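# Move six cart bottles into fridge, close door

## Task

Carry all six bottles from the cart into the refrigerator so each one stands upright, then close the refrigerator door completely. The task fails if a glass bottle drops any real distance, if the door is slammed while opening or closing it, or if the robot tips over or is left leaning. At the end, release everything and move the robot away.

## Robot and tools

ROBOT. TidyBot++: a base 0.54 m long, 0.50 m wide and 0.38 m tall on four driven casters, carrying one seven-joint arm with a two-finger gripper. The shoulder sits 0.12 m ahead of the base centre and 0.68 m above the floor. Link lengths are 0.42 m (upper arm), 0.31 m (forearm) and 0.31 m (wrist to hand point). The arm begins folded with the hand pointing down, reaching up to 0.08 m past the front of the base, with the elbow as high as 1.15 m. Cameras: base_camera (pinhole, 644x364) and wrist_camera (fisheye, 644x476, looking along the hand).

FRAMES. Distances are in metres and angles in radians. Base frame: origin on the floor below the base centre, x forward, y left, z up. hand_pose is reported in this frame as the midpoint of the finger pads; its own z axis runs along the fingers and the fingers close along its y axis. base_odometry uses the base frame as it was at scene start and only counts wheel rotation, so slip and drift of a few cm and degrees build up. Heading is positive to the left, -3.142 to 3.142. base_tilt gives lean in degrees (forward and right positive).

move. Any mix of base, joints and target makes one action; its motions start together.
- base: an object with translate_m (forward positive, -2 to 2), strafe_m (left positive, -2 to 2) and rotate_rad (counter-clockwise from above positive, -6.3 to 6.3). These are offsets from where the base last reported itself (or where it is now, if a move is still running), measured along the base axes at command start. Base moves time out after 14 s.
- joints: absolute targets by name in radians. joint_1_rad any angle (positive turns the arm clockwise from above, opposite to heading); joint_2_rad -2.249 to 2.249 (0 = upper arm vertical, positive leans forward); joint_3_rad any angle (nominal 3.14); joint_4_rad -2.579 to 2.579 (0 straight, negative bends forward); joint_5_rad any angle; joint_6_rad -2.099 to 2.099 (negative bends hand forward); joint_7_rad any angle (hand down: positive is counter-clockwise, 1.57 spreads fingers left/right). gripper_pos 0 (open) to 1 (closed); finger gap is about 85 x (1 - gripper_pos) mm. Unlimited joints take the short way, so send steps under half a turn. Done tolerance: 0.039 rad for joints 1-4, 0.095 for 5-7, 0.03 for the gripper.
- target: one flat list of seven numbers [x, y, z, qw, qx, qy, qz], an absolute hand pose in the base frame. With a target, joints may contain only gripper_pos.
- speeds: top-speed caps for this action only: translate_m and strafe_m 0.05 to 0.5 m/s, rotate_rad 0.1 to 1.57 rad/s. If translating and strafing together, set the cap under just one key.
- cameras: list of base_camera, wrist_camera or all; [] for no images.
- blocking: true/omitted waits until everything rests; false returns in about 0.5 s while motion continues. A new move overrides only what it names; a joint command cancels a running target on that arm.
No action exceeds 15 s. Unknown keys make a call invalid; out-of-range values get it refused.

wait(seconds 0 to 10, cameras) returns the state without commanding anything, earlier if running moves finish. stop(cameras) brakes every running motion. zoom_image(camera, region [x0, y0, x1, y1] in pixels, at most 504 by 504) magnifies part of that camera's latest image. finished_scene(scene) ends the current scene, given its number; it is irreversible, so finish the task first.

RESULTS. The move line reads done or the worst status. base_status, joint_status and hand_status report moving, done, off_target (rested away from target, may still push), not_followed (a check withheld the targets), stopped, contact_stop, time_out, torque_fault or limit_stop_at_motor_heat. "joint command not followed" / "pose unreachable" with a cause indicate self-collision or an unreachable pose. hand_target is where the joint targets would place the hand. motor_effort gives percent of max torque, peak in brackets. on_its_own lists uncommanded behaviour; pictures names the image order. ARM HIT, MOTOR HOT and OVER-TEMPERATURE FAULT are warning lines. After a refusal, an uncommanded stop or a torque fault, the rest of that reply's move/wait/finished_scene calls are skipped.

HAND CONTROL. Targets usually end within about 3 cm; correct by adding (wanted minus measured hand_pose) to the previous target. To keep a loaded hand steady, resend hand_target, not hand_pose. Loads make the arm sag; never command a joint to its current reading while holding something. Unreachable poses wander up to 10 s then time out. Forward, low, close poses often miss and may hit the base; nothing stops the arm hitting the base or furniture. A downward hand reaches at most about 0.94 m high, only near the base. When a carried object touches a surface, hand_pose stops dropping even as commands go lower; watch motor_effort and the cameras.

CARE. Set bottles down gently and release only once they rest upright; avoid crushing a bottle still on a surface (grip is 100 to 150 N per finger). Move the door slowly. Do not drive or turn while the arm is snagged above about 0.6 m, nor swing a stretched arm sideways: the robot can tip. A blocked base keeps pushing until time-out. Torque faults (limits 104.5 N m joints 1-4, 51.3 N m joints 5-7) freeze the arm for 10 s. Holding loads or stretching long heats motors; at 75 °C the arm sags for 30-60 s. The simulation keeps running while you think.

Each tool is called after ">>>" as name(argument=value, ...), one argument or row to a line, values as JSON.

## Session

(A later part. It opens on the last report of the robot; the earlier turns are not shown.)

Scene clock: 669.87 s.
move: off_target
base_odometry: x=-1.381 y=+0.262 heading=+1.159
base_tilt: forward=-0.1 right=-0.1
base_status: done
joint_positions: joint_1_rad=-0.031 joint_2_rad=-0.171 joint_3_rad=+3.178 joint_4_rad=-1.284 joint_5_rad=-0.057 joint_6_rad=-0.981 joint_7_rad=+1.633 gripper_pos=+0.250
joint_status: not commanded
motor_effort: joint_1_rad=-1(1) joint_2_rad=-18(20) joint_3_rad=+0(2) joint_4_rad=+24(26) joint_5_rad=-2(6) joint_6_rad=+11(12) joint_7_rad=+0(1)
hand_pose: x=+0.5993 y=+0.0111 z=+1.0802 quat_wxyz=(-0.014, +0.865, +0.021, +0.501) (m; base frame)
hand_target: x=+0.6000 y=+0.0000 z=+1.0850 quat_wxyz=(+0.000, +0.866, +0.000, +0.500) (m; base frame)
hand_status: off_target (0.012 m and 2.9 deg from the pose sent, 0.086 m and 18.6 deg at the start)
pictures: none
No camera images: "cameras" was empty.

>>> move(
  base={"translate_m": -0.514, "strafe_m": -0.609, "rotate_rad": 3.132},
  speeds={"rotate_rad": 1.2},
  cameras=["wrist_camera", "base_camera"],
)

Scene clock: 685.23 s.
move: done
base_odometry: x=-1.029 y=-0.453 heading=-1.993
base_tilt: forward=-0.1 right=-0.1
base_status: done
joint_positions: joint_1_rad=-0.017 joint_2_rad=-0.159 joint_3_rad=+3.165 joint_4_rad=-1.284 joint_5_rad=-0.043 joint_6_rad=-0.982 joint_7_rad=+1.631 gripper_pos=+0.250
joint_status: not commanded
motor_effort: joint_1_rad=-1(3) joint_2_rad=-19(22) joint_3_rad=+0(3) joint_4_rad=+24(25) joint_5_rad=-2(3) joint_6_rad=+10(11) joint_7_rad=+0(0)
hand_pose: x=+0.6039 y=+0.0077 z=+1.0738 quat_wxyz=(-0.006, +0.869, +0.021, +0.495) (m; base frame)
hand_target: x=+0.6000 y=+0.0000 z=+1.0850 quat_wxyz=(+0.000, +0.866, +0.000, +0.500) (m; base frame)
hand_status: not commanded
pictures: base_camera, wrist_camera

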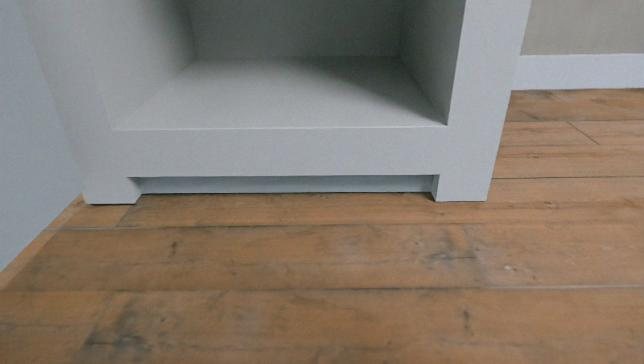

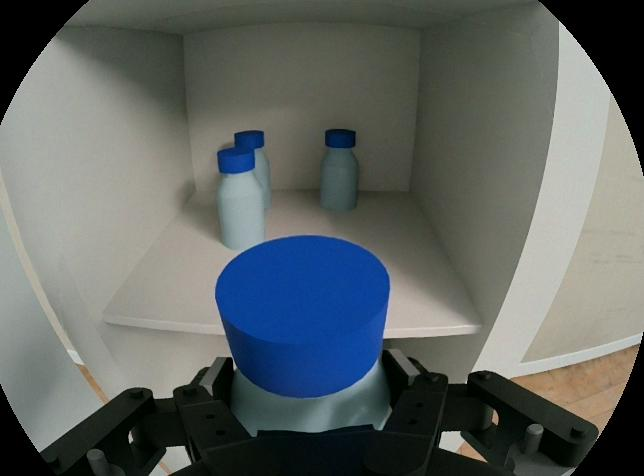

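>>> move(
  base={"translate_m": 0.366, "strafe_m": 0.02, "rotate_rad": 0.014},
  target=[0.61, -0.075, 1.085, 0, 0.866, 0, 0.5],
  speeds={"translate_m": 0.35},
  cameras=[],
)

>>> move(
  target=[0.615, -0.075, 1.035, -0.004, 0.862, 0.004, 0.507],
  cameras=[],
)

>>> move(
  target=[0.615, -0.075, 1.018, -0.004, 0.866, 0.004, 0.5],
  cameras=["wrist_camera"],
)

Scene clock: 711.03 s.
move: off_target
base_odometry: x=-1.160 y=-0.795 heading=-1.978
base_tilt: forward=-0.1 right=-0.1
base_status: done
joint_positions: joint_1_rad=+0.006 joint_2_rad=-0.121 joint_3_rad=+3.376 joint_4_rad=-1.253 joint_5_rad=-0.185 joint_6_rad=-1.006 joint_7_rad=+1.800 gripper_pos=+0.250
joint_status: not commanded
motor_effort: joint_1_rad=+0(2) joint_2_rad=-20(24) joint_3_rad=+0(3) joint_4_rad=+24(25) joint_5_rad=-3(4) joint_6_rad=+11(12) joint_7_rad=+0(1)
hand_pose: x=+0.6126 y=-0.0803 z=+1.0701 quat_wxyz=(+0.010, +0.872, -0.017, +0.489) (m; base frame)
hand_target: x=+0.6100 y=-0.0750 z=+1.0850 quat_wxyz=(+0.000, +0.866, +0.000, +0.500) (m; base frame)
hand_status: off_target (0.016 m and 2.7 deg from the pose sent, 0.084 m and 2.6 deg at the start)
pictures: none
No camera images: "cameras" was empty.

Scene clock: 712.27 s.
move: off_target
base_odometry: x=-1.160 y=-0.795 heading=-1.978
base_tilt: forward=-0.1 right=-0.1
base_status: not commanded
joint_positions: joint_1_rad=-0.025 joint_2_rad=-0.149 joint_3_rad=+3.407 joint_4_rad=-1.425 joint_5_rad=-0.210 joint_6_rad=-0.880 joint_7_rad=+1.856 gripper_pos=+0.250
joint_status: not commanded
motor_effort: joint_1_rad=+0(1) joint_2_rad=-17(20) joint_3_rad=-1(2) joint_4_rad=+22(25) joint_5_rad=-3(3) joint_6_rad=+8(11) joint_7_rad=+0(0)
hand_pose: x=+0.6150 y=-0.0804 z=+1.0218 quat_wxyz=(+0.005, +0.876, -0.009, +0.483) (m; base frame)
hand_target: x=+0.6150 y=-0.0750 z=+1.0350 quat_wxyz=(-0.004, +0.862, +0.004, +0.507) (m; base frame)
hand_status: off_target (0.014 m and 3.7 deg from the pose sent, 0.036 m and 3.7 deg at the start)
pictures: none
No camera images: "cameras" was empty.

Scene clock: 712.97 s.
move: off_target
base_odometry: x=-1.160 y=-0.795 heading=-1.978
base_tilt: forward=-0.1 right=-0.1
base_status: not commanded
joint_positions: joint_1_rad=-0.027 joint_2_rad=-0.165 joint_3_rad=+3.407 joint_4_rad=-1.458 joint_5_rad=-0.216 joint_6_rad=-0.843 joint_7_rad=+1.863 gripper_pos=+0.250
joint_status: not commanded
motor_effort: joint_1_rad=+0(1) joint_2_rad=-14(17) joint_3_rad=-1(2) joint_4_rad=+20(22) joint_5_rad=-2(3) joint_6_rad=+6(8) joint_7_rad=+0(1)
hand_pose: x=+0.6136 y=-0.0805 z=+1.0214 quat_wxyz=(+0.005, +0.871, -0.010, +0.492) (m; base frame)
hand_target: x=+0.6150 y=-0.0750 z=+1.0180 quat_wxyz=(-0.004, +0.866, +0.004, +0.500) (m; base frame)
hand_status: off_target (0.007 m and 2.1 deg from the pose sent, 0.007 m and 2.9 deg at the start)
pictures: wrist_camera

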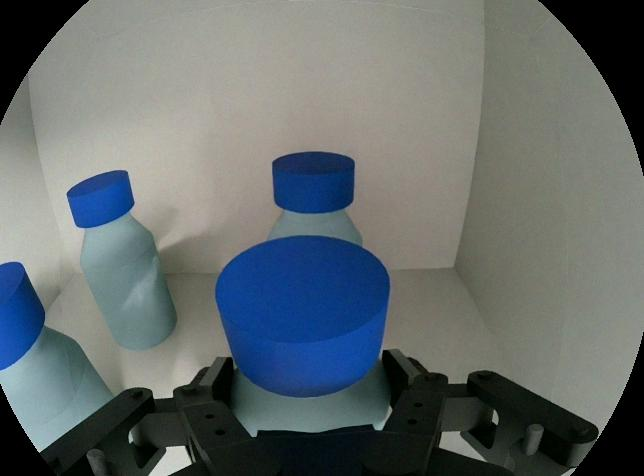

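Contact again. Release.

>>> move(
  joints={"gripper_pos": 0.05},
  cameras=[],
)

>>> move(
  target=[0.55, -0.078, 1.06, 0, 0.862, 0, 0.507],
  cameras=["wrist_camera"],
)

>>> move(
  base={"translate_m": -0.4},
  target=[0.55, 0, 1.08, 0, 0.8705, 0, 0.492],
  cameras=["wrist_camera"],
)

Scene clock: 720.57 s.
move: done
base_odometry: x=-1.160 y=-0.795 heading=-1.978
base_tilt: forward=-0.1 right=-0.1
base_status: not commanded
joint_positions: joint_1_rad=-0.027 joint_2_rad=-0.165 joint_3_rad=+3.407 joint_4_rad=-1.467 joint_5_rad=-0.216 joint_6_rad=-0.843 joint_7_rad=+1.867 gripper_pos=+0.050
joint_status: all done
motor_effort: joint_1_rad=+0(1) joint_2_rad=-16(17) joint_3_rad=-1(1) joint_4_rad=+21(22) joint_5_rad=-3(3) joint_6_rad=+7(8) joint_7_rad=+0(1)
hand_pose: x=+0.6130 y=-0.0798 z=+1.0163 quat_wxyz=(+0.004, +0.873, -0.008, +0.488) (m; base frame)
hand_target: x=+0.6150 y=-0.0750 z=+1.0180 quat_wxyz=(-0.004, +0.866, +0.004, +0.500) (m; base frame)
hand_status: not commanded
pictures: none
No camera images: "cameras" was empty.

Scene clock: 721.63 s.
move: off_target
base_odometry: x=-1.160 y=-0.795 heading=-1.978
base_tilt: forward=-0.1 right=-0.1
base_status: not commanded
joint_positions: joint_1_rad=-0.088 joint_2_rad=-0.299 joint_3_rad=+3.427 joint_4_rad=-1.445 joint_5_rad=-0.195 joint_6_rad=-0.915 joint_7_rad=+1.866 gripper_pos=+0.050
joint_status: not commanded
motor_effort: joint_1_rad=-1(1) joint_2_rad=-11(18) joint_3_rad=-2(2) joint_4_rad=+21(23) joint_5_rad=-3(4) joint_6_rad=+8(8) joint_7_rad=+0(0)
hand_pose: x=+0.5575 y=-0.0646 z=+1.0701 quat_wxyz=(-0.008, +0.852, +0.014, +0.523) (m; base frame)
hand_target: x=+0.5500 y=-0.0780 z=+1.0600 quat_wxyz=(+0.000, +0.862, +0.000, +0.507) (m; base frame)
hand_status: off_target (0.018 m and 2.8 deg from the pose sent, 0.077 m and 2.7 deg at the start)
pictures: wrist_camera

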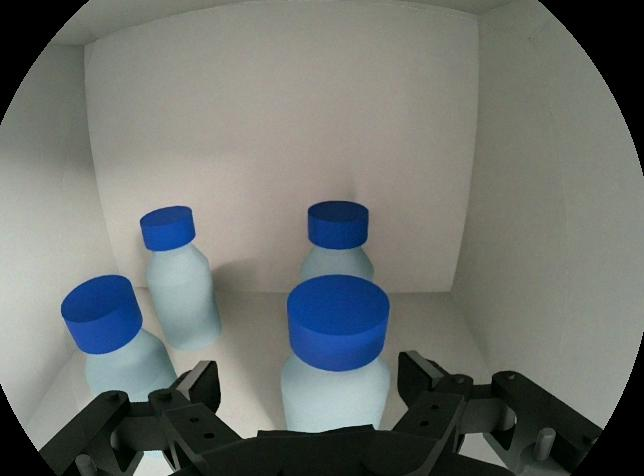

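Scene clock: 723.80 s.
move: off_target
base_odometry: x=-1.002 y=-0.427 heading=-1.978
base_tilt: forward=-0.2 right=-0.1
base_status: done
joint_positions: joint_1_rad=-0.026 joint_2_rad=-0.282 joint_3_rad=+3.171 joint_4_rad=-1.337 joint_5_rad=-0.056 joint_6_rad=-1.014 joint_7_rad=+1.631 gripper_pos=+0.050
joint_status: not commanded
motor_effort: joint_1_rad=+0(1) joint_2_rad=-10(15) joint_3_rad=+0(3) joint_4_rad=+20(22) joint_5_rad=-1(3) joint_6_rad=+7(9) joint_7_rad=+0(0)
hand_pose: x=+0.5489 y=+0.0120 z=+1.0930 quat_wxyz=(-0.016, +0.859, +0.022, +0.512) (m; base frame)
hand_target: x=+0.5500 y=+0.0000 z=+1.0800 quat_wxyz=(+0.000, +0.871, +0.000, +0.492) (m; base frame)
hand_status: off_target (0.018 m and 4.1 deg from the pose sent, 0.066 m and 4.5 deg at the start)
pictures: wrist_camera

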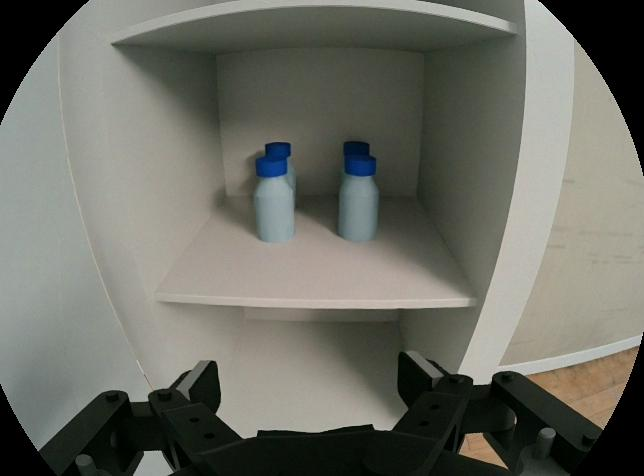

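>>> move(
  base={"translate_m": -0.615, "strafe_m": -0.708, "rotate_rad": -3.105},
  joints={"gripper_pos": 0},
  cameras=[],
)

>>> move(
  base={"translate_m": 0.1},
  target=[0.52, 0, 0.985, 0, 0.8705, 0, 0.492],
  cameras=["wrist_camera", "base_camera"],
)

Scene clock: 745.73 s.
move: done
base_odometry: x=-1.408 y=+0.418 heading=+1.200
base_tilt: forward=-0.1 right=-0.1
base_status: done
joint_positions: joint_1_rad=-0.020 joint_2_rad=-0.271 joint_3_rad=+3.160 joint_4_rad=-1.337 joint_5_rad=-0.050 joint_6_rad=-1.014 joint_7_rad=+1.631 gripper_pos=+0.000
joint_status: all done
motor_effort: joint_1_rad=-1(2) joint_2_rad=-10(15) joint_3_rad=+0(2) joint_4_rad=+20(21) joint_5_rad=-2(2) joint_6_rad=+8(9) joint_7_rad=+0(0)
hand_pose: x=+0.5534 y=+0.0137 z=+1.0880 quat_wxyz=(-0.013, +0.862, +0.025, +0.507) (m; base frame)
hand_target: x=+0.5500 y=+0.0000 z=+1.0800 quat_wxyz=(+0.000, +0.871, +0.000, +0.492) (m; base frame)
hand_status: not commanded
pictures: none
No camera images: "cameras" was empty.

Scene clock: 747.30 s.
move: off_target
base_odometry: x=-1.372 y=+0.511 heading=+1.199
base_tilt: forward=-0.1 right=-0.1
base_status: done
joint_positions: joint_1_rad=-0.020 joint_2_rad=-0.399 joint_3_rad=+3.160 joint_4_rad=-1.708 joint_5_rad=-0.050 joint_6_rad=-0.837 joint_7_rad=+1.631 gripper_pos=+0.000
joint_status: not commanded
motor_effort: joint_1_rad=+0(1) joint_2_rad=-7(14) joint_3_rad=+0(1) joint_4_rad=+22(23) joint_5_rad=-1(2) joint_6_rad=+7(9) joint_7_rad=+0(0)
hand_pose: x=+0.5204 y=+0.0120 z=+0.9822 quat_wxyz=(-0.014, +0.878, +0.020, +0.478) (m; base frame)
hand_target: x=+0.5200 y=+0.0000 z=+0.9850 quat_wxyz=(+0.000, +0.871, +0.000, +0.492) (m; base frame)
hand_status: off_target (0.012 m and 3.3 deg from the pose sent, 0.109 m and 3.8 deg at the start)
pictures: base_camera, wrist_camera

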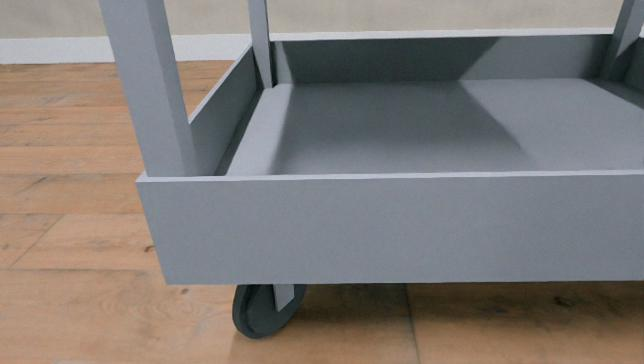

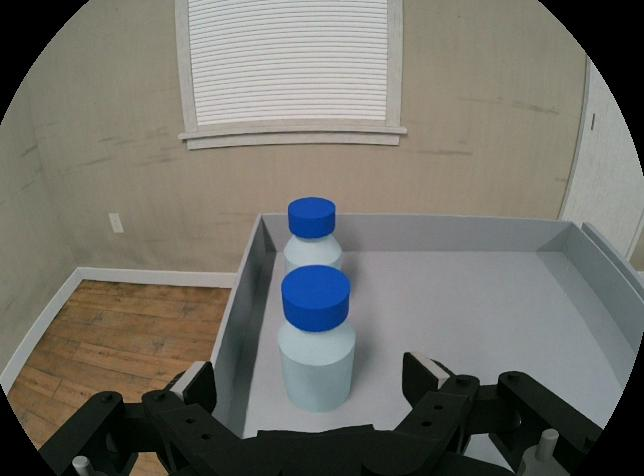

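>>> move(
  target=[0.649, 0.008, 0.872, 0, 0.8705, 0, 0.492],
  cameras=["wrist_camera"],
)

Scene clock: 770.63 s.
move: done
base_odometry: x=-1.372 y=+0.511 heading=+1.199
base_tilt: forward=-0.1 right=-0.1
base_status: not commanded
joint_positions: joint_1_rad=-0.010 joint_2_rad=-0.116 joint_3_rad=+3.138 joint_4_rad=-1.871 joint_5_rad=-0.005 joint_6_rad=-0.367 joint_7_rad=+1.567 gripper_pos=+0.000
joint_status: not commanded
motor_effort: joint_1_rad=+0(1) joint_2_rad=-19(21) joint_3_rad=+0(1) joint_4_rad=+22(23) joint_5_rad=-1(1) joint_6_rad=+8(8) joint_7_rad=+0(1)
hand_pose: x=+0.6444 y=+0.0093 z=+0.8790 quat_wxyz=(-0.006, +0.873, +0.003, +0.488) (m; base frame)
hand_target: x=+0.6490 y=+0.0080 z=+0.8720 quat_wxyz=(+0.000, +0.871, +0.000, +0.492) (m; base frame)
hand_status: done (0.008 m and 0.9 deg from the pose sent, 0.169 m and 3.3 deg at the start)
pictures: wrist_camera

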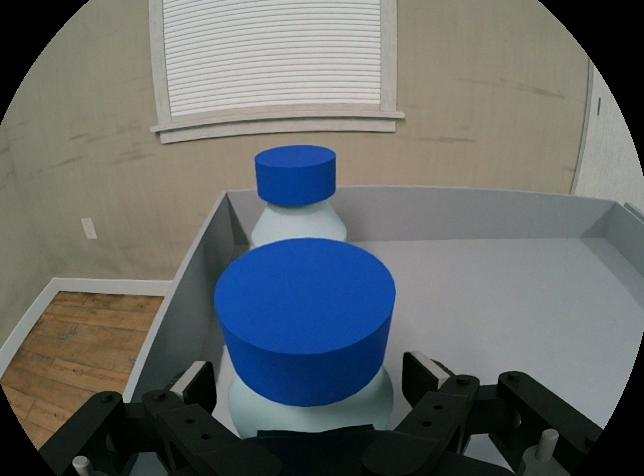

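>>> move(
  joints={"gripper_pos": 1},
  cameras=[],
)

>>> move(
  target=[0.62, 0.008, 1.01, 0, 0.866, 0, 0.5],
  cameras=["wrist_camera"],
)

>>> move(
  base={"translate_m": -0.2},
  target=[0.60, 0, 1.085, 0, 0.866, 0, 0.5],
  cameras=[],
)

Scene clock: 779.20 s.
move: off_target
base_odometry: x=-1.372 y=+0.511 heading=+1.199
base_tilt: forward=-0.1 right=-0.1
base_status: not commanded
joint_positions: joint_1_rad=-0.010 joint_2_rad=-0.116 joint_3_rad=+3.138 joint_4_rad=-1.871 joint_5_rad=-0.004 joint_6_rad=-0.362 joint_7_rad=+1.566 gripper_pos=+0.249
joint_status: gripper_pos off_target (ended at +0.249, target +1.000)
motor_effort: joint_1_rad=+0(1) joint_2_rad=-18(19) joint_3_rad=+0(1) joint_4_rad=+22(23) joint_5_rad=-1(1) joint_6_rad=+7(9) joint_7_rad=+0(1)
hand_pose: x=+0.6451 y=+0.0091 z=+0.8802 quat_wxyz=(-0.006, +0.872, +0.003, +0.490) (m; base frame)
hand_target: x=+0.6490 y=+0.0080 z=+0.8720 quat_wxyz=(+0.000, +0.871, +0.000, +0.492) (m; base frame)
hand_status: not commanded
pictures: none
No camera images: "cameras" was empty.

Scene clock: 781.00 s.
move: off_target
base_odometry: x=-1.372 y=+0.511 heading=+1.199
base_tilt: forward=-0.1 right=-0.1
base_status: not commanded
joint_positions: joint_1_rad=-0.010 joint_2_rad=-0.153 joint_3_rad=+3.138 joint_4_rad=-1.548 joint_5_rad=-0.004 joint_6_rad=-0.727 joint_7_rad=+1.566 gripper_pos=+0.249
joint_status: not commanded
motor_effort: joint_1_rad=+0(1) joint_2_rad=-20(24) joint_3_rad=+0(1) joint_4_rad=+26(27) joint_5_rad=-1(1) joint_6_rad=+10(12) joint_7_rad=+0(0)
hand_pose: x=+0.6296 y=+0.0094 z=+0.9894 quat_wxyz=(-0.006, +0.873, +0.003, +0.488) (m; base frame)
hand_target: x=+0.6200 y=+0.0080 z=+1.0100 quat_wxyz=(+0.000, +0.866, +0.000, +0.500) (m; base frame)
hand_status: off_target (0.023 m and 1.8 deg from the pose sent, 0.132 m and 1.5 deg at the start)
pictures: wrist_camera

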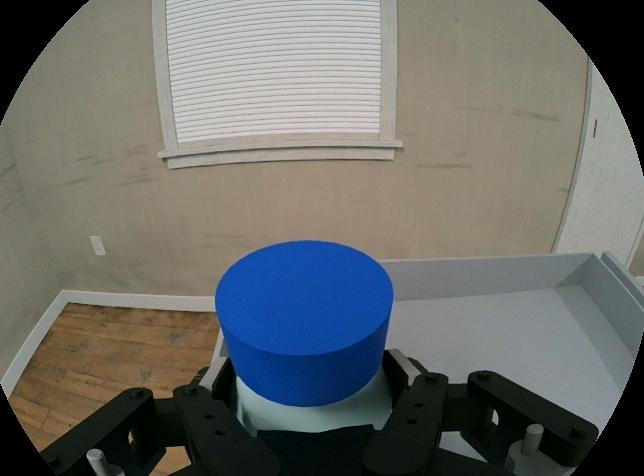

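Scene clock: 782.67 s.
move: off_target
base_odometry: x=-1.444 y=+0.325 heading=+1.199
base_tilt: forward=-0.1 right=-0.1
base_status: done
joint_positions: joint_1_rad=-0.010 joint_2_rad=-0.163 joint_3_rad=+3.141 joint_4_rad=-1.281 joint_5_rad=-0.004 joint_6_rad=-0.979 joint_7_rad=+1.566 gripper_pos=+0.249
joint_status: not commanded
motor_effort: joint_1_rad=+0(2) joint_2_rad=-18(25) joint_3_rad=+0(1) joint_4_rad=+24(26) joint_5_rad=-1(2) joint_6_rad=+11(12) joint_7_rad=+0(0)
hand_pose: x=+0.6027 y=+0.0078 z=+1.0781 quat_wxyz=(-0.006, +0.867, +0.003, +0.499) (m; base frame)
hand_target: x=+0.6000 y=+0.0000 z=+1.0850 quat_wxyz=(+0.000, +0.866, +0.000, +0.500) (m; base frame)
hand_status: off_target (0.011 m and 0.8 deg from the pose sent, 0.101 m and 1.8 deg at the start)
pictures: none
No camera images: "cameras" was empty.

>>> move(
  base={"translate_m": -0.555, "strafe_m": -0.685, "rotate_rad": 3.122},
  speeds={"rotate_rad": 1.2},
  cameras=["wrist_camera", "base_camera"],
)

Scene clock: 798.53 s.
move: done
base_odometry: x=-1.008 y=-0.441 heading=-1.962
base_tilt: forward=-0.1 right=-0.1
base_status: done
joint_positions: joint_1_rad=-0.016 joint_2_rad=-0.158 joint_3_rad=+3.152 joint_4_rad=-1.281 joint_5_rad=-0.004 joint_6_rad=-0.981 joint_7_rad=+1.566 gripper_pos=+0.249
joint_status: not commanded
motor_effort: joint_1_rad=+0(3) joint_2_rad=-18(22) joint_3_rad=+0(3) joint_4_rad=+24(25) joint_5_rad=-1(3) joint_6_rad=+11(11) joint_7_rad=+0(1)
hand_pose: x=+0.6044 y=+0.0045 z=+1.0752 quat_wxyz=(-0.005, +0.868, +0.000, +0.496) (m; base frame)
hand_target: x=+0.6000 y=+0.0000 z=+1.0850 quat_wxyz=(+0.000, +0.866, +0.000, +0.500) (m; base frame)
hand_status: not commanded
pictures: base_camera, wrist_camera

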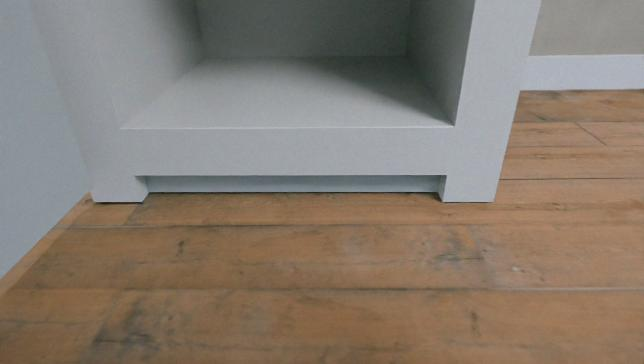

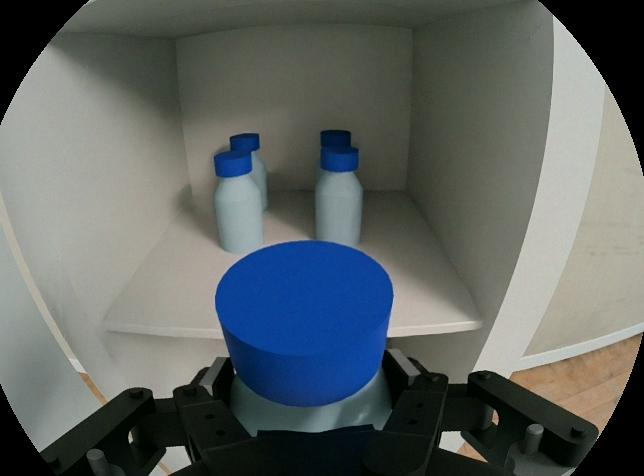

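>>> move(
)

Scene clock: 830.27 s.
base_odometry: x=-1.008 y=-0.441 heading=-1.962
base_tilt: forward=-0.1 right=-0.1
base_status: done
joint_positions: joint_1_rad=-0.016 joint_2_rad=-0.158 joint_3_rad=+3.152 joint_4_rad=-1.281 joint_5_rad=-0.004 joint_6_rad=-0.981 joint_7_rad=+1.566 gripper_pos=+0.249
joint_status: not commanded
motor_effort: joint_1_rad=+0(3) joint_2_rad=-19(22) joint_3_rad=+0(3) joint_4_rad=+24(25) joint_5_rad=-1(3) joint_6_rad=+11(11) joint_7_rad=+0(1)
hand_pose: x=+0.6044 y=+0.0045 z=+1.0752 quat_wxyz=(-0.005, +0.868, +0.000, +0.496) (m; base frame)
hand_target: x=+0.6000 y=+0.0000 z=+1.0850 quat_wxyz=(+0.000, +0.866, +0.000, +0.500) (m; base frame)
hand_status: not commanded
pictures: base_camera, wrist_camera

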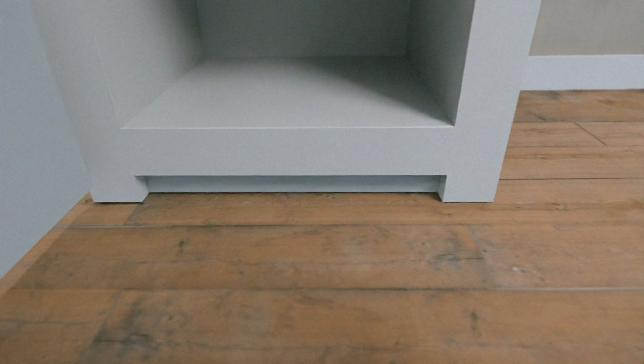

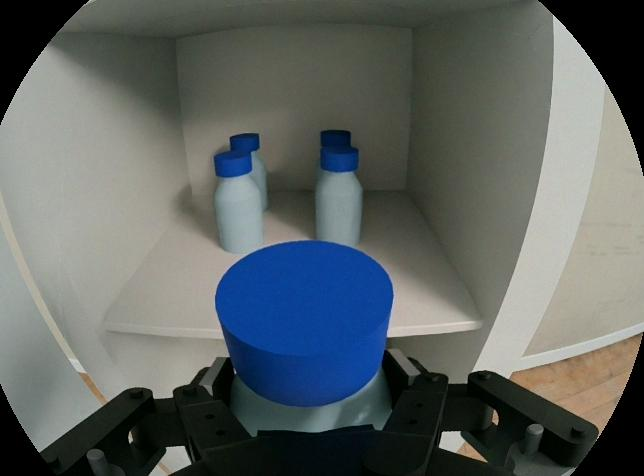

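>>> move(
  base={"translate_m": 0.263, "strafe_m": 0.004, "rotate_rad": 0.018},
  speeds={"translate_m": 0.35},
  target=[0.61, 0.075, 1.085, 0, 0.866, 0, 0.5],
)

>>> move(
  target=[0.615, 0.075, 1.035, 0.004, 0.862, -0.004, 0.507],
)

Scene clock: 857.63 s.
move: off_target
base_odometry: x=-1.104 y=-0.686 heading=-1.943
base_tilt: forward=-0.1 right=-0.1
base_status: done
joint_positions: joint_1_rad=-0.056 joint_2_rad=-0.101 joint_3_rad=+2.954 joint_4_rad=-1.238 joint_5_rad=+0.195 joint_6_rad=-1.005 joint_7_rad=+1.340 gripper_pos=+0.249
joint_status: not commanded
motor_effort: joint_1_rad=-1(2) joint_2_rad=-21(25) joint_3_rad=+0(3) joint_4_rad=+24(25) joint_5_rad=+1(3) joint_6_rad=+10(12) joint_7_rad=+0(1)
hand_pose: x=+0.6155 y=+0.0795 z=+1.0687 quat_wxyz=(-0.009, +0.873, +0.016, +0.488) (m; base frame)
hand_target: x=+0.6100 y=+0.0750 z=+1.0850 quat_wxyz=(+0.000, +0.866, +0.000, +0.500) (m; base frame)
hand_status: off_target (0.018 m and 2.7 deg from the pose sent, 0.071 m and 0.8 deg at the start)
pictures: base_camera, wrist_camera

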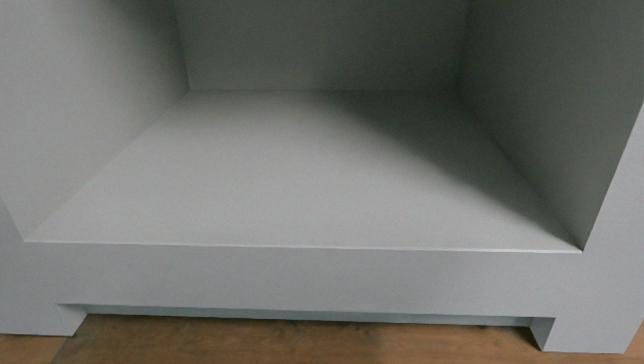

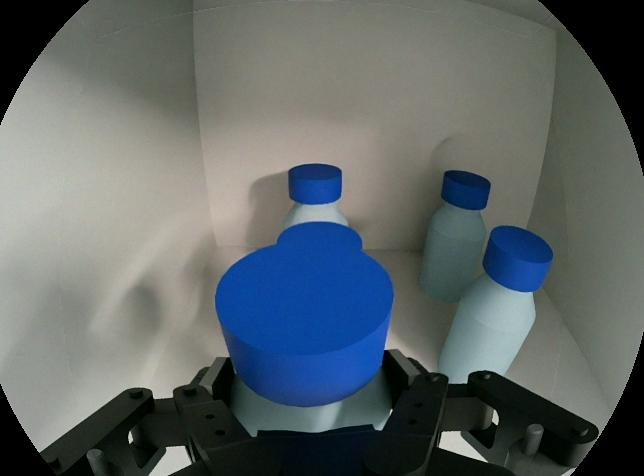

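Scene clock: 858.87 s.
move: off_target
base_odometry: x=-1.104 y=-0.686 heading=-1.943
base_tilt: forward=-0.1 right=-0.1
base_status: not commanded
joint_positions: joint_1_rad=-0.018 joint_2_rad=-0.134 joint_3_rad=+2.916 joint_4_rad=-1.408 joint_5_rad=+0.224 joint_6_rad=-0.881 joint_7_rad=+1.278 gripper_pos=+0.249
joint_status: not commanded
motor_effort: joint_1_rad=-1(1) joint_2_rad=-16(21) joint_3_rad=+0(0) joint_4_rad=+22(25) joint_5_rad=+1(1) joint_6_rad=+8(11) joint_7_rad=+0(0)
hand_pose: x=+0.6153 y=+0.0796 z=+1.0244 quat_wxyz=(-0.005, +0.875, +0.007, +0.485) (m; base frame)
hand_target: x=+0.6150 y=+0.0750 z=+1.0350 quat_wxyz=(+0.004, +0.862, -0.004, +0.507) (m; base frame)
hand_status: off_target (0.012 m and 3.3 deg from the pose sent, 0.034 m and 3.7 deg at the start)
pictures: base_camera, wrist_camera

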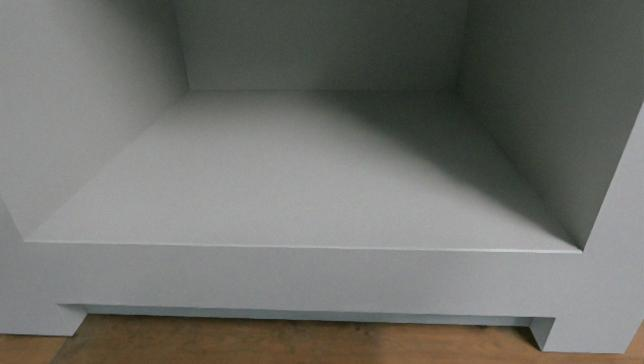

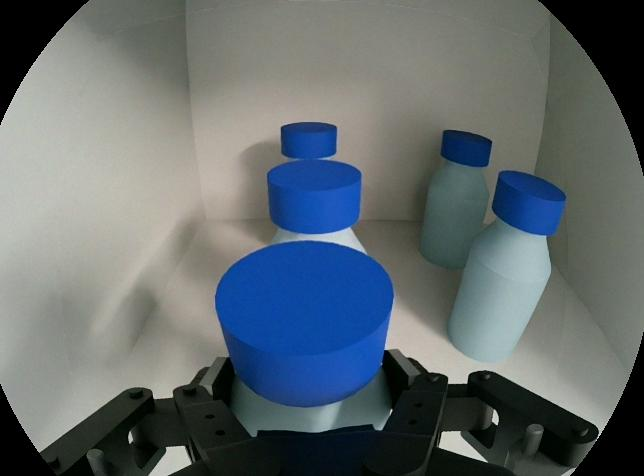

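>>> move(
  target=[0.615, 0.075, 1.018, 0.004, 0.866, -0.004, 0.5],
)

Scene clock: 870.07 s.
move: done
base_odometry: x=-1.104 y=-0.686 heading=-1.943
base_tilt: forward=-0.1 right=-0.1
base_status: not commanded
joint_positions: joint_1_rad=-0.014 joint_2_rad=-0.149 joint_3_rad=+2.916 joint_4_rad=-1.439 joint_5_rad=+0.227 joint_6_rad=-0.842 joint_7_rad=+1.268 gripper_pos=+0.249
joint_status: not commanded
motor_effort: joint_1_rad=-1(1) joint_2_rad=-14(17) joint_3_rad=-1(1) joint_4_rad=+19(22) joint_5_rad=+1(1) joint_6_rad=+6(8) joint_7_rad=+0(0)
hand_pose: x=+0.6142 y=+0.0792 z=+1.0240 quat_wxyz=(-0.007, +0.869, +0.005, +0.494) (m; base frame)
hand_target: x=+0.6150 y=+0.0750 z=+1.0180 quat_wxyz=(+0.004, +0.866, -0.004, +0.500) (m; base frame)
hand_status: done (0.007 m and 1.8 deg from the pose sent, 0.008 m and 2.6 deg at the start)
pictures: base_camera, wrist_camera

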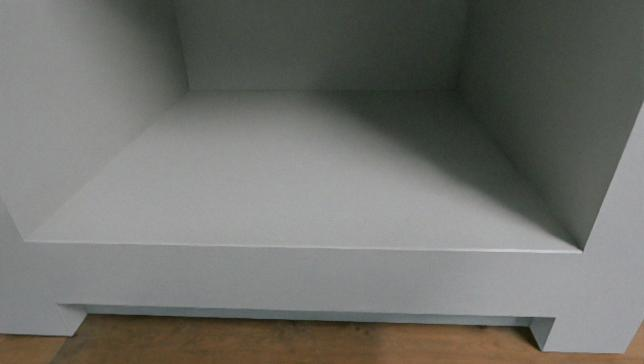

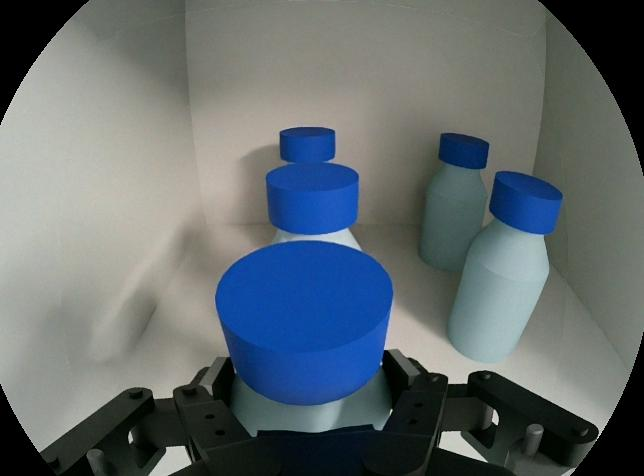

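Contact. Release, retract.

>>> move(
  joints={"gripper_pos": 0.05},
  cameras=["wrist_camera"],
)

>>> move(
  target=[0.55, 0.078, 1.06, 0, 0.862, 0, 0.507],
  cameras=["wrist_camera"],
)

>>> move(
  base={"translate_m": -0.4},
  target=[0.55, 0, 1.08, 0, 0.8705, 0, 0.492],
)

Scene clock: 877.37 s.
move: done
base_odometry: x=-1.104 y=-0.686 heading=-1.943
base_tilt: forward=-0.1 right=-0.1
base_status: not commanded
joint_positions: joint_1_rad=-0.014 joint_2_rad=-0.149 joint_3_rad=+2.914 joint_4_rad=-1.451 joint_5_rad=+0.227 joint_6_rad=-0.842 joint_7_rad=+1.268 gripper_pos=+0.050
joint_status: all done
motor_effort: joint_1_rad=-1(1) joint_2_rad=-16(17) joint_3_rad=+0(1) joint_4_rad=+21(22) joint_5_rad=+1(1) joint_6_rad=+7(8) joint_7_rad=+0(0)
hand_pose: x=+0.6132 y=+0.0797 z=+1.0174 quat_wxyz=(-0.006, +0.872, +0.006, +0.489) (m; base frame)
hand_target: x=+0.6150 y=+0.0750 z=+1.0180 quat_wxyz=(+0.004, +0.866, -0.004, +0.500) (m; base frame)
hand_status: not commanded
pictures: wrist_camera

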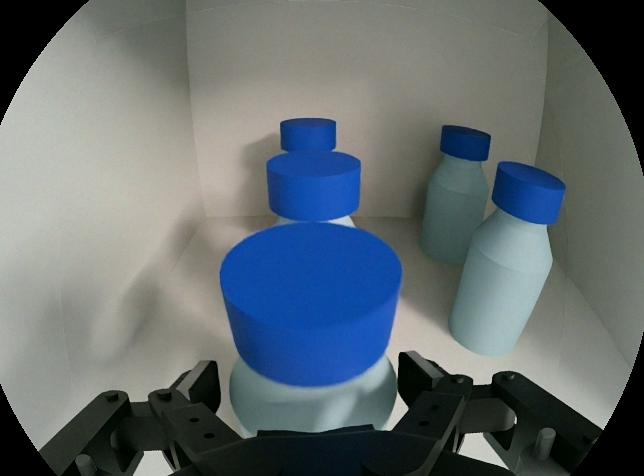

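Scene clock: 878.43 s.
move: off_target
base_odometry: x=-1.104 y=-0.686 heading=-1.943
base_tilt: forward=-0.1 right=-0.1
base_status: not commanded
joint_positions: joint_1_rad=+0.064 joint_2_rad=-0.279 joint_3_rad=+2.872 joint_4_rad=-1.428 joint_5_rad=+0.211 joint_6_rad=-0.916 joint_7_rad=+1.269 gripper_pos=+0.050
joint_status: not commanded
motor_effort: joint_1_rad=-1(1) joint_2_rad=-10(18) joint_3_rad=+1(2) joint_4_rad=+21(22) joint_5_rad=+1(1) joint_6_rad=+8(9) joint_7_rad=+0(0)
hand_pose: x=+0.5581 y=+0.0649 z=+1.0698 quat_wxyz=(+0.008, +0.852, -0.014, +0.523) (m; base frame)
hand_target: x=+0.5500 y=+0.0780 z=+1.0600 quat_wxyz=(+0.000, +0.862, +0.000, +0.507) (m; base frame)
hand_status: off_target (0.018 m and 2.8 deg from the pose sent, 0.076 m and 2.5 deg at the start)
pictures: wrist_camera

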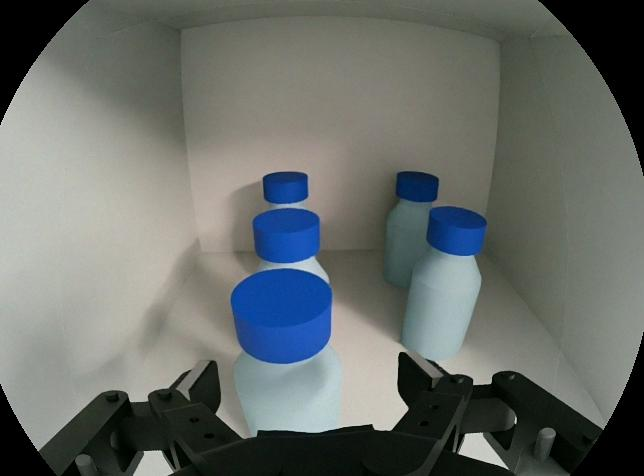

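Scene clock: 880.77 s.
move: off_target
base_odometry: x=-0.959 y=-0.313 heading=-1.942
base_tilt: forward=-0.2 right=-0.1
base_status: done
joint_positions: joint_1_rad=+0.003 joint_2_rad=-0.277 joint_3_rad=+3.134 joint_4_rad=-1.335 joint_5_rad=+0.062 joint_6_rad=-1.014 joint_7_rad=+1.511 gripper_pos=+0.050
joint_status: not commanded
motor_effort: joint_1_rad=-1(1) joint_2_rad=-10(16) joint_3_rad=+0(2) joint_4_rad=+20(21) joint_5_rad=+0(1) joint_6_rad=+7(9) joint_7_rad=+0(1)
hand_pose: x=+0.5504 y=-0.0121 z=+1.0915 quat_wxyz=(+0.015, +0.860, -0.022, +0.510) (m; base frame)
hand_target: x=+0.5500 y=+0.0000 z=+1.0800 quat_wxyz=(+0.000, +0.871, +0.000, +0.492) (m; base frame)
hand_status: off_target (0.017 m and 4.0 deg from the pose sent, 0.066 m and 4.5 deg at the start)
pictures: base_camera, wrist_camera

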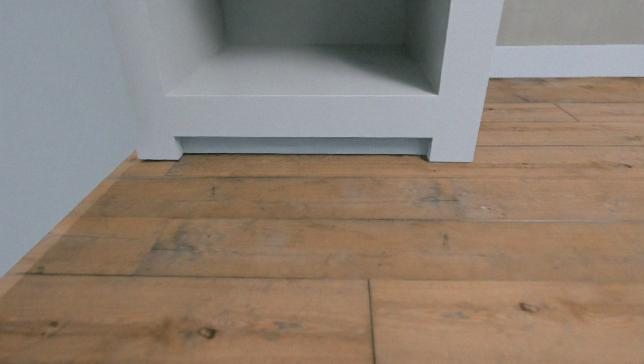

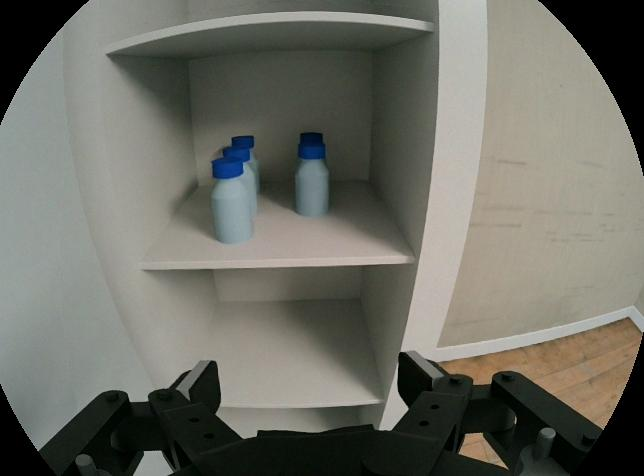

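>>> move(
  base={"translate_m": -0.578, "strafe_m": -0.690, "rotate_rad": -3.124},
  speeds={"rotate_rad": 1.2},
  joints={"gripper_pos": 0},
)

Scene clock: 898.47 s.
move: done
base_odometry: x=-1.392 y=+0.476 heading=+1.217
base_tilt: forward=-0.1 right=-0.1
base_status: done
joint_positions: joint_1_rad=-0.006 joint_2_rad=-0.272 joint_3_rad=+3.142 joint_4_rad=-1.335 joint_5_rad=+0.053 joint_6_rad=-1.014 joint_7_rad=+1.511 gripper_pos=+0.000
joint_status: all done
motor_effort: joint_1_rad=-1(2) joint_2_rad=-11(14) joint_3_rad=+0(3) joint_4_rad=+20(21) joint_5_rad=-1(2) joint_6_rad=+8(9) joint_7_rad=+0(1)
hand_pose: x=+0.5529 y=-0.0104 z=+1.0889 quat_wxyz=(+0.010, +0.861, -0.023, +0.508) (m; base frame)
hand_target: x=+0.5500 y=+0.0000 z=+1.0800 quat_wxyz=(+0.000, +0.871, +0.000, +0.492) (m; base frame)
hand_status: not commanded
pictures: base_camera, wrist_camera

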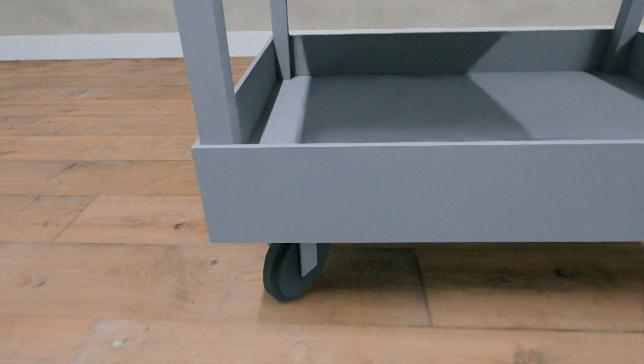

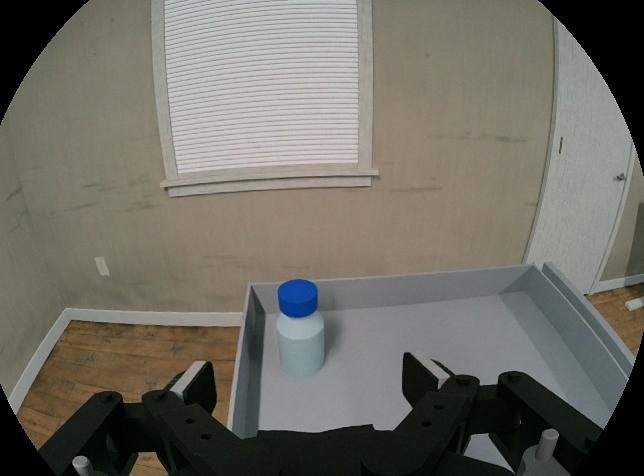

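>>> move(
  base={"translate_m": 0.11},
  target=[0.63, 0, 0.985, 0, 0.8705, 0, 0.492],
)

Scene clock: 915.30 s.
move: off_target
base_odometry: x=-1.354 y=+0.579 heading=+1.216
base_tilt: forward=-0.1 right=-0.1
base_status: done
joint_positions: joint_1_rad=-0.006 joint_2_rad=-0.159 joint_3_rad=+3.142 joint_4_rad=-1.560 joint_5_rad=+0.053 joint_6_rad=-0.737 joint_7_rad=+1.513 gripper_pos=+0.000
joint_status: not commanded
motor_effort: joint_1_rad=-1(1) joint_2_rad=-16(23) joint_3_rad=+0(1) joint_4_rad=+22(24) joint_5_rad=-1(1) joint_6_rad=+8(9) joint_7_rad=+0(1)
hand_pose: x=+0.6248 y=-0.0071 z=+0.9829 quat_wxyz=(+0.010, +0.877, -0.014, +0.481) (m; base frame)
hand_target: x=+0.6300 y=+0.0000 z=+0.9850 quat_wxyz=(+0.000, +0.871, +0.000, +0.492) (m; base frame)
hand_status: off_target (0.009 m and 2.5 deg from the pose sent, 0.130 m and 3.5 deg at the start)
pictures: base_camera, wrist_camera

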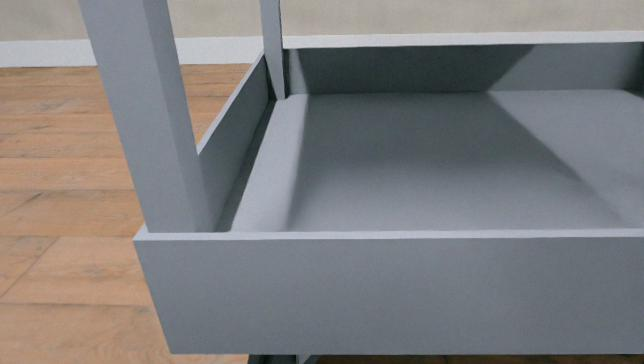

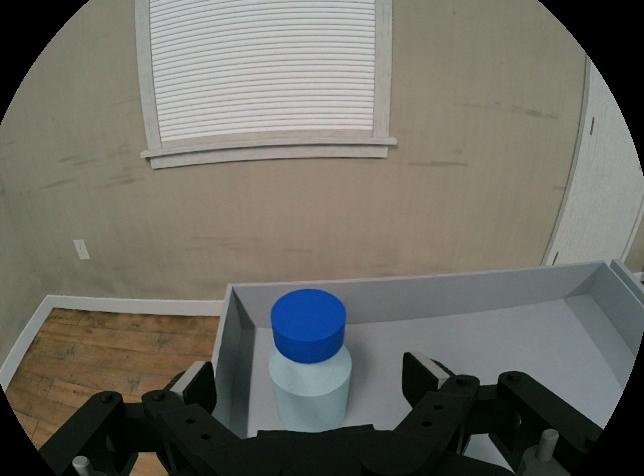

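>>> zoom_image(
  camera="wrist_camera",
  region=[240, 270, 380, 370],
)

Scaled by 3.600.

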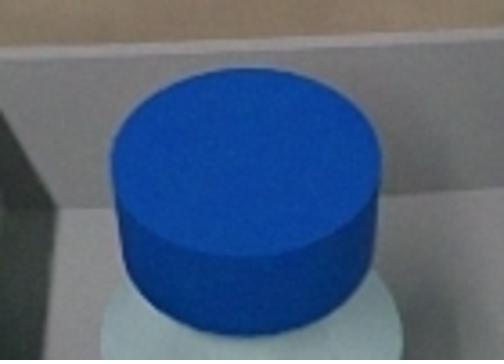

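>>> move(
  target=[0.72, -0.003, 0.872, 0, 0.8705, 0, 0.492],
  cameras=["wrist_camera"],
)

Scene clock: 954.40 s.
move: done
base_odometry: x=-1.354 y=+0.579 heading=+1.216
base_tilt: forward=-0.1 right=-0.1
base_status: not commanded
joint_positions: joint_1_rad=-0.004 joint_2_rad=+0.053 joint_3_rad=+3.143 joint_4_rad=-1.707 joint_5_rad=+0.020 joint_6_rad=-0.367 joint_7_rad=+1.554 gripper_pos=+0.000
joint_status: not commanded
motor_effort: joint_1_rad=-1(3) joint_2_rad=-25(29) joint_3_rad=-1(3) joint_4_rad=+23(23) joint_5_rad=-1(3) joint_6_rad=+9(9) joint_7_rad=+0(1)
hand_pose: x=+0.7144 y=+0.0004 z=+0.8788 quat_wxyz=(+0.003, +0.874, +0.000, +0.486) (m; base frame)
hand_target: x=+0.7200 y=-0.0030 z=+0.8720 quat_wxyz=(+0.000, +0.871, +0.000, +0.492) (m; base frame)
hand_status: done (0.009 m and 0.9 deg from the pose sent, 0.146 m and 2.5 deg at the start)
pictures: wrist_camera

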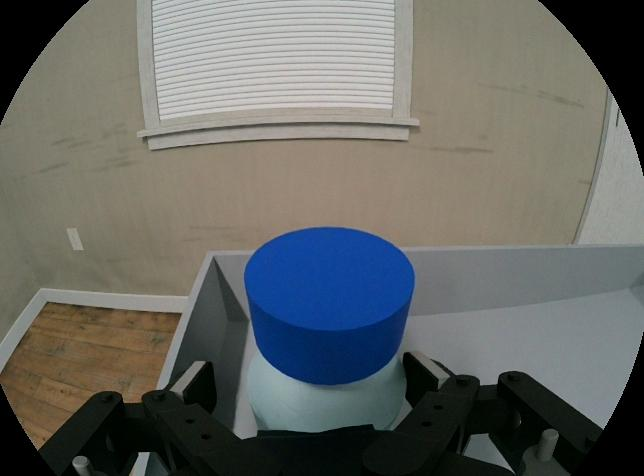

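>>> move(
  target=[0.72, -0.012, 0.872, 0, 0.8705, 0, 0.492],
  cameras=["wrist_camera"],
)

Scene clock: 960.53 s.
move: done
base_odometry: x=-1.354 y=+0.579 heading=+1.216
base_tilt: forward=-0.1 right=-0.1
base_status: not commanded
joint_positions: joint_1_rad=+0.024 joint_2_rad=+0.053 joint_3_rad=+3.143 joint_4_rad=-1.707 joint_5_rad=-0.057 joint_6_rad=-0.361 joint_7_rad=+1.642 gripper_pos=+0.000
joint_status: not commanded
motor_effort: joint_1_rad=+0(2) joint_2_rad=-25(26) joint_3_rad=+0(1) joint_4_rad=+22(23) joint_5_rad=-1(1) joint_6_rad=+8(8) joint_7_rad=+0(0)
hand_pose: x=+0.7153 y=-0.0078 z=+0.8803 quat_wxyz=(+0.002, +0.872, +0.001, +0.489) (m; base frame)
hand_target: x=+0.7200 y=-0.0120 z=+0.8720 quat_wxyz=(+0.000, +0.871, +0.000, +0.492) (m; base frame)
hand_status: done (0.010 m and 0.5 deg from the pose sent, 0.015 m and 0.9 deg at the start)
pictures: wrist_camera

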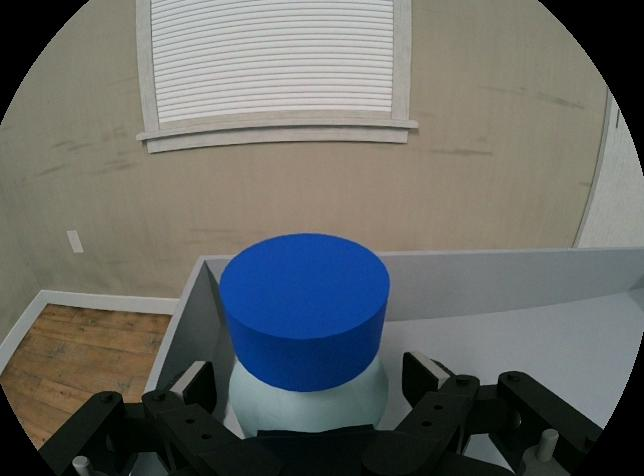

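>>> move(
  joints={"gripper_pos": 1},
  cameras=["wrist_camera"],
)

>>> move(
  target=[0.695, -0.012, 1.01, 0, 0.866, 0, 0.5],
  cameras=["wrist_camera"],
)

Scene clock: 976.17 s.
move: off_target
base_odometry: x=-1.354 y=+0.579 heading=+1.216
base_tilt: forward=-0.1 right=-0.1
base_status: not commanded
joint_positions: joint_1_rad=+0.024 joint_2_rad=+0.052 joint_3_rad=+3.143 joint_4_rad=-1.707 joint_5_rad=-0.058 joint_6_rad=-0.358 joint_7_rad=+1.642 gripper_pos=+0.256
joint_status: gripper_pos off_target (ended at +0.256, target +1.000)
motor_effort: joint_1_rad=-1(1) joint_2_rad=-24(26) joint_3_rad=-1(1) joint_4_rad=+22(23) joint_5_rad=-1(1) joint_6_rad=+8(9) joint_7_rad=+0(1)
hand_pose: x=+0.7156 y=-0.0079 z=+0.8811 quat_wxyz=(+0.002, +0.872, +0.001, +0.490) (m; base frame)
hand_target: x=+0.7200 y=-0.0120 z=+0.8720 quat_wxyz=(+0.000, +0.871, +0.000, +0.492) (m; base frame)
hand_status: not commanded
pictures: wrist_camera

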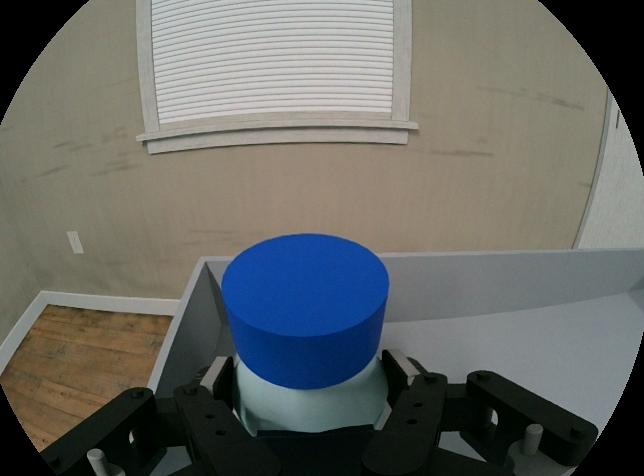

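Scene clock: 977.93 s.
move: off_target
base_odometry: x=-1.354 y=+0.579 heading=+1.216
base_tilt: forward=-0.1 right=-0.1
base_status: not commanded
joint_positions: joint_1_rad=+0.014 joint_2_rad=+0.021 joint_3_rad=+3.163 joint_4_rad=-1.395 joint_5_rad=-0.058 joint_6_rad=-0.706 joint_7_rad=+1.642 gripper_pos=+0.256
joint_status: not commanded
motor_effort: joint_1_rad=-1(1) joint_2_rad=-28(31) joint_3_rad=+0(1) joint_4_rad=+25(27) joint_5_rad=-2(2) joint_6_rad=+11(12) joint_7_rad=+0(0)
hand_pose: x=+0.7038 y=-0.0075 z=+0.9881 quat_wxyz=(-0.001, +0.873, +0.006, +0.488) (m; base frame)
hand_target: x=+0.6950 y=-0.0120 z=+1.0100 quat_wxyz=(+0.000, +0.866, +0.000, +0.500) (m; base frame)
hand_status: off_target (0.024 m and 1.7 deg from the pose sent, 0.131 m and 1.4 deg at the start)
pictures: wrist_camera

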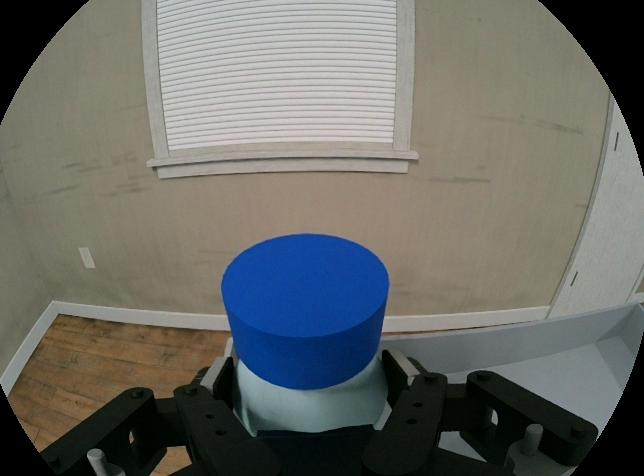

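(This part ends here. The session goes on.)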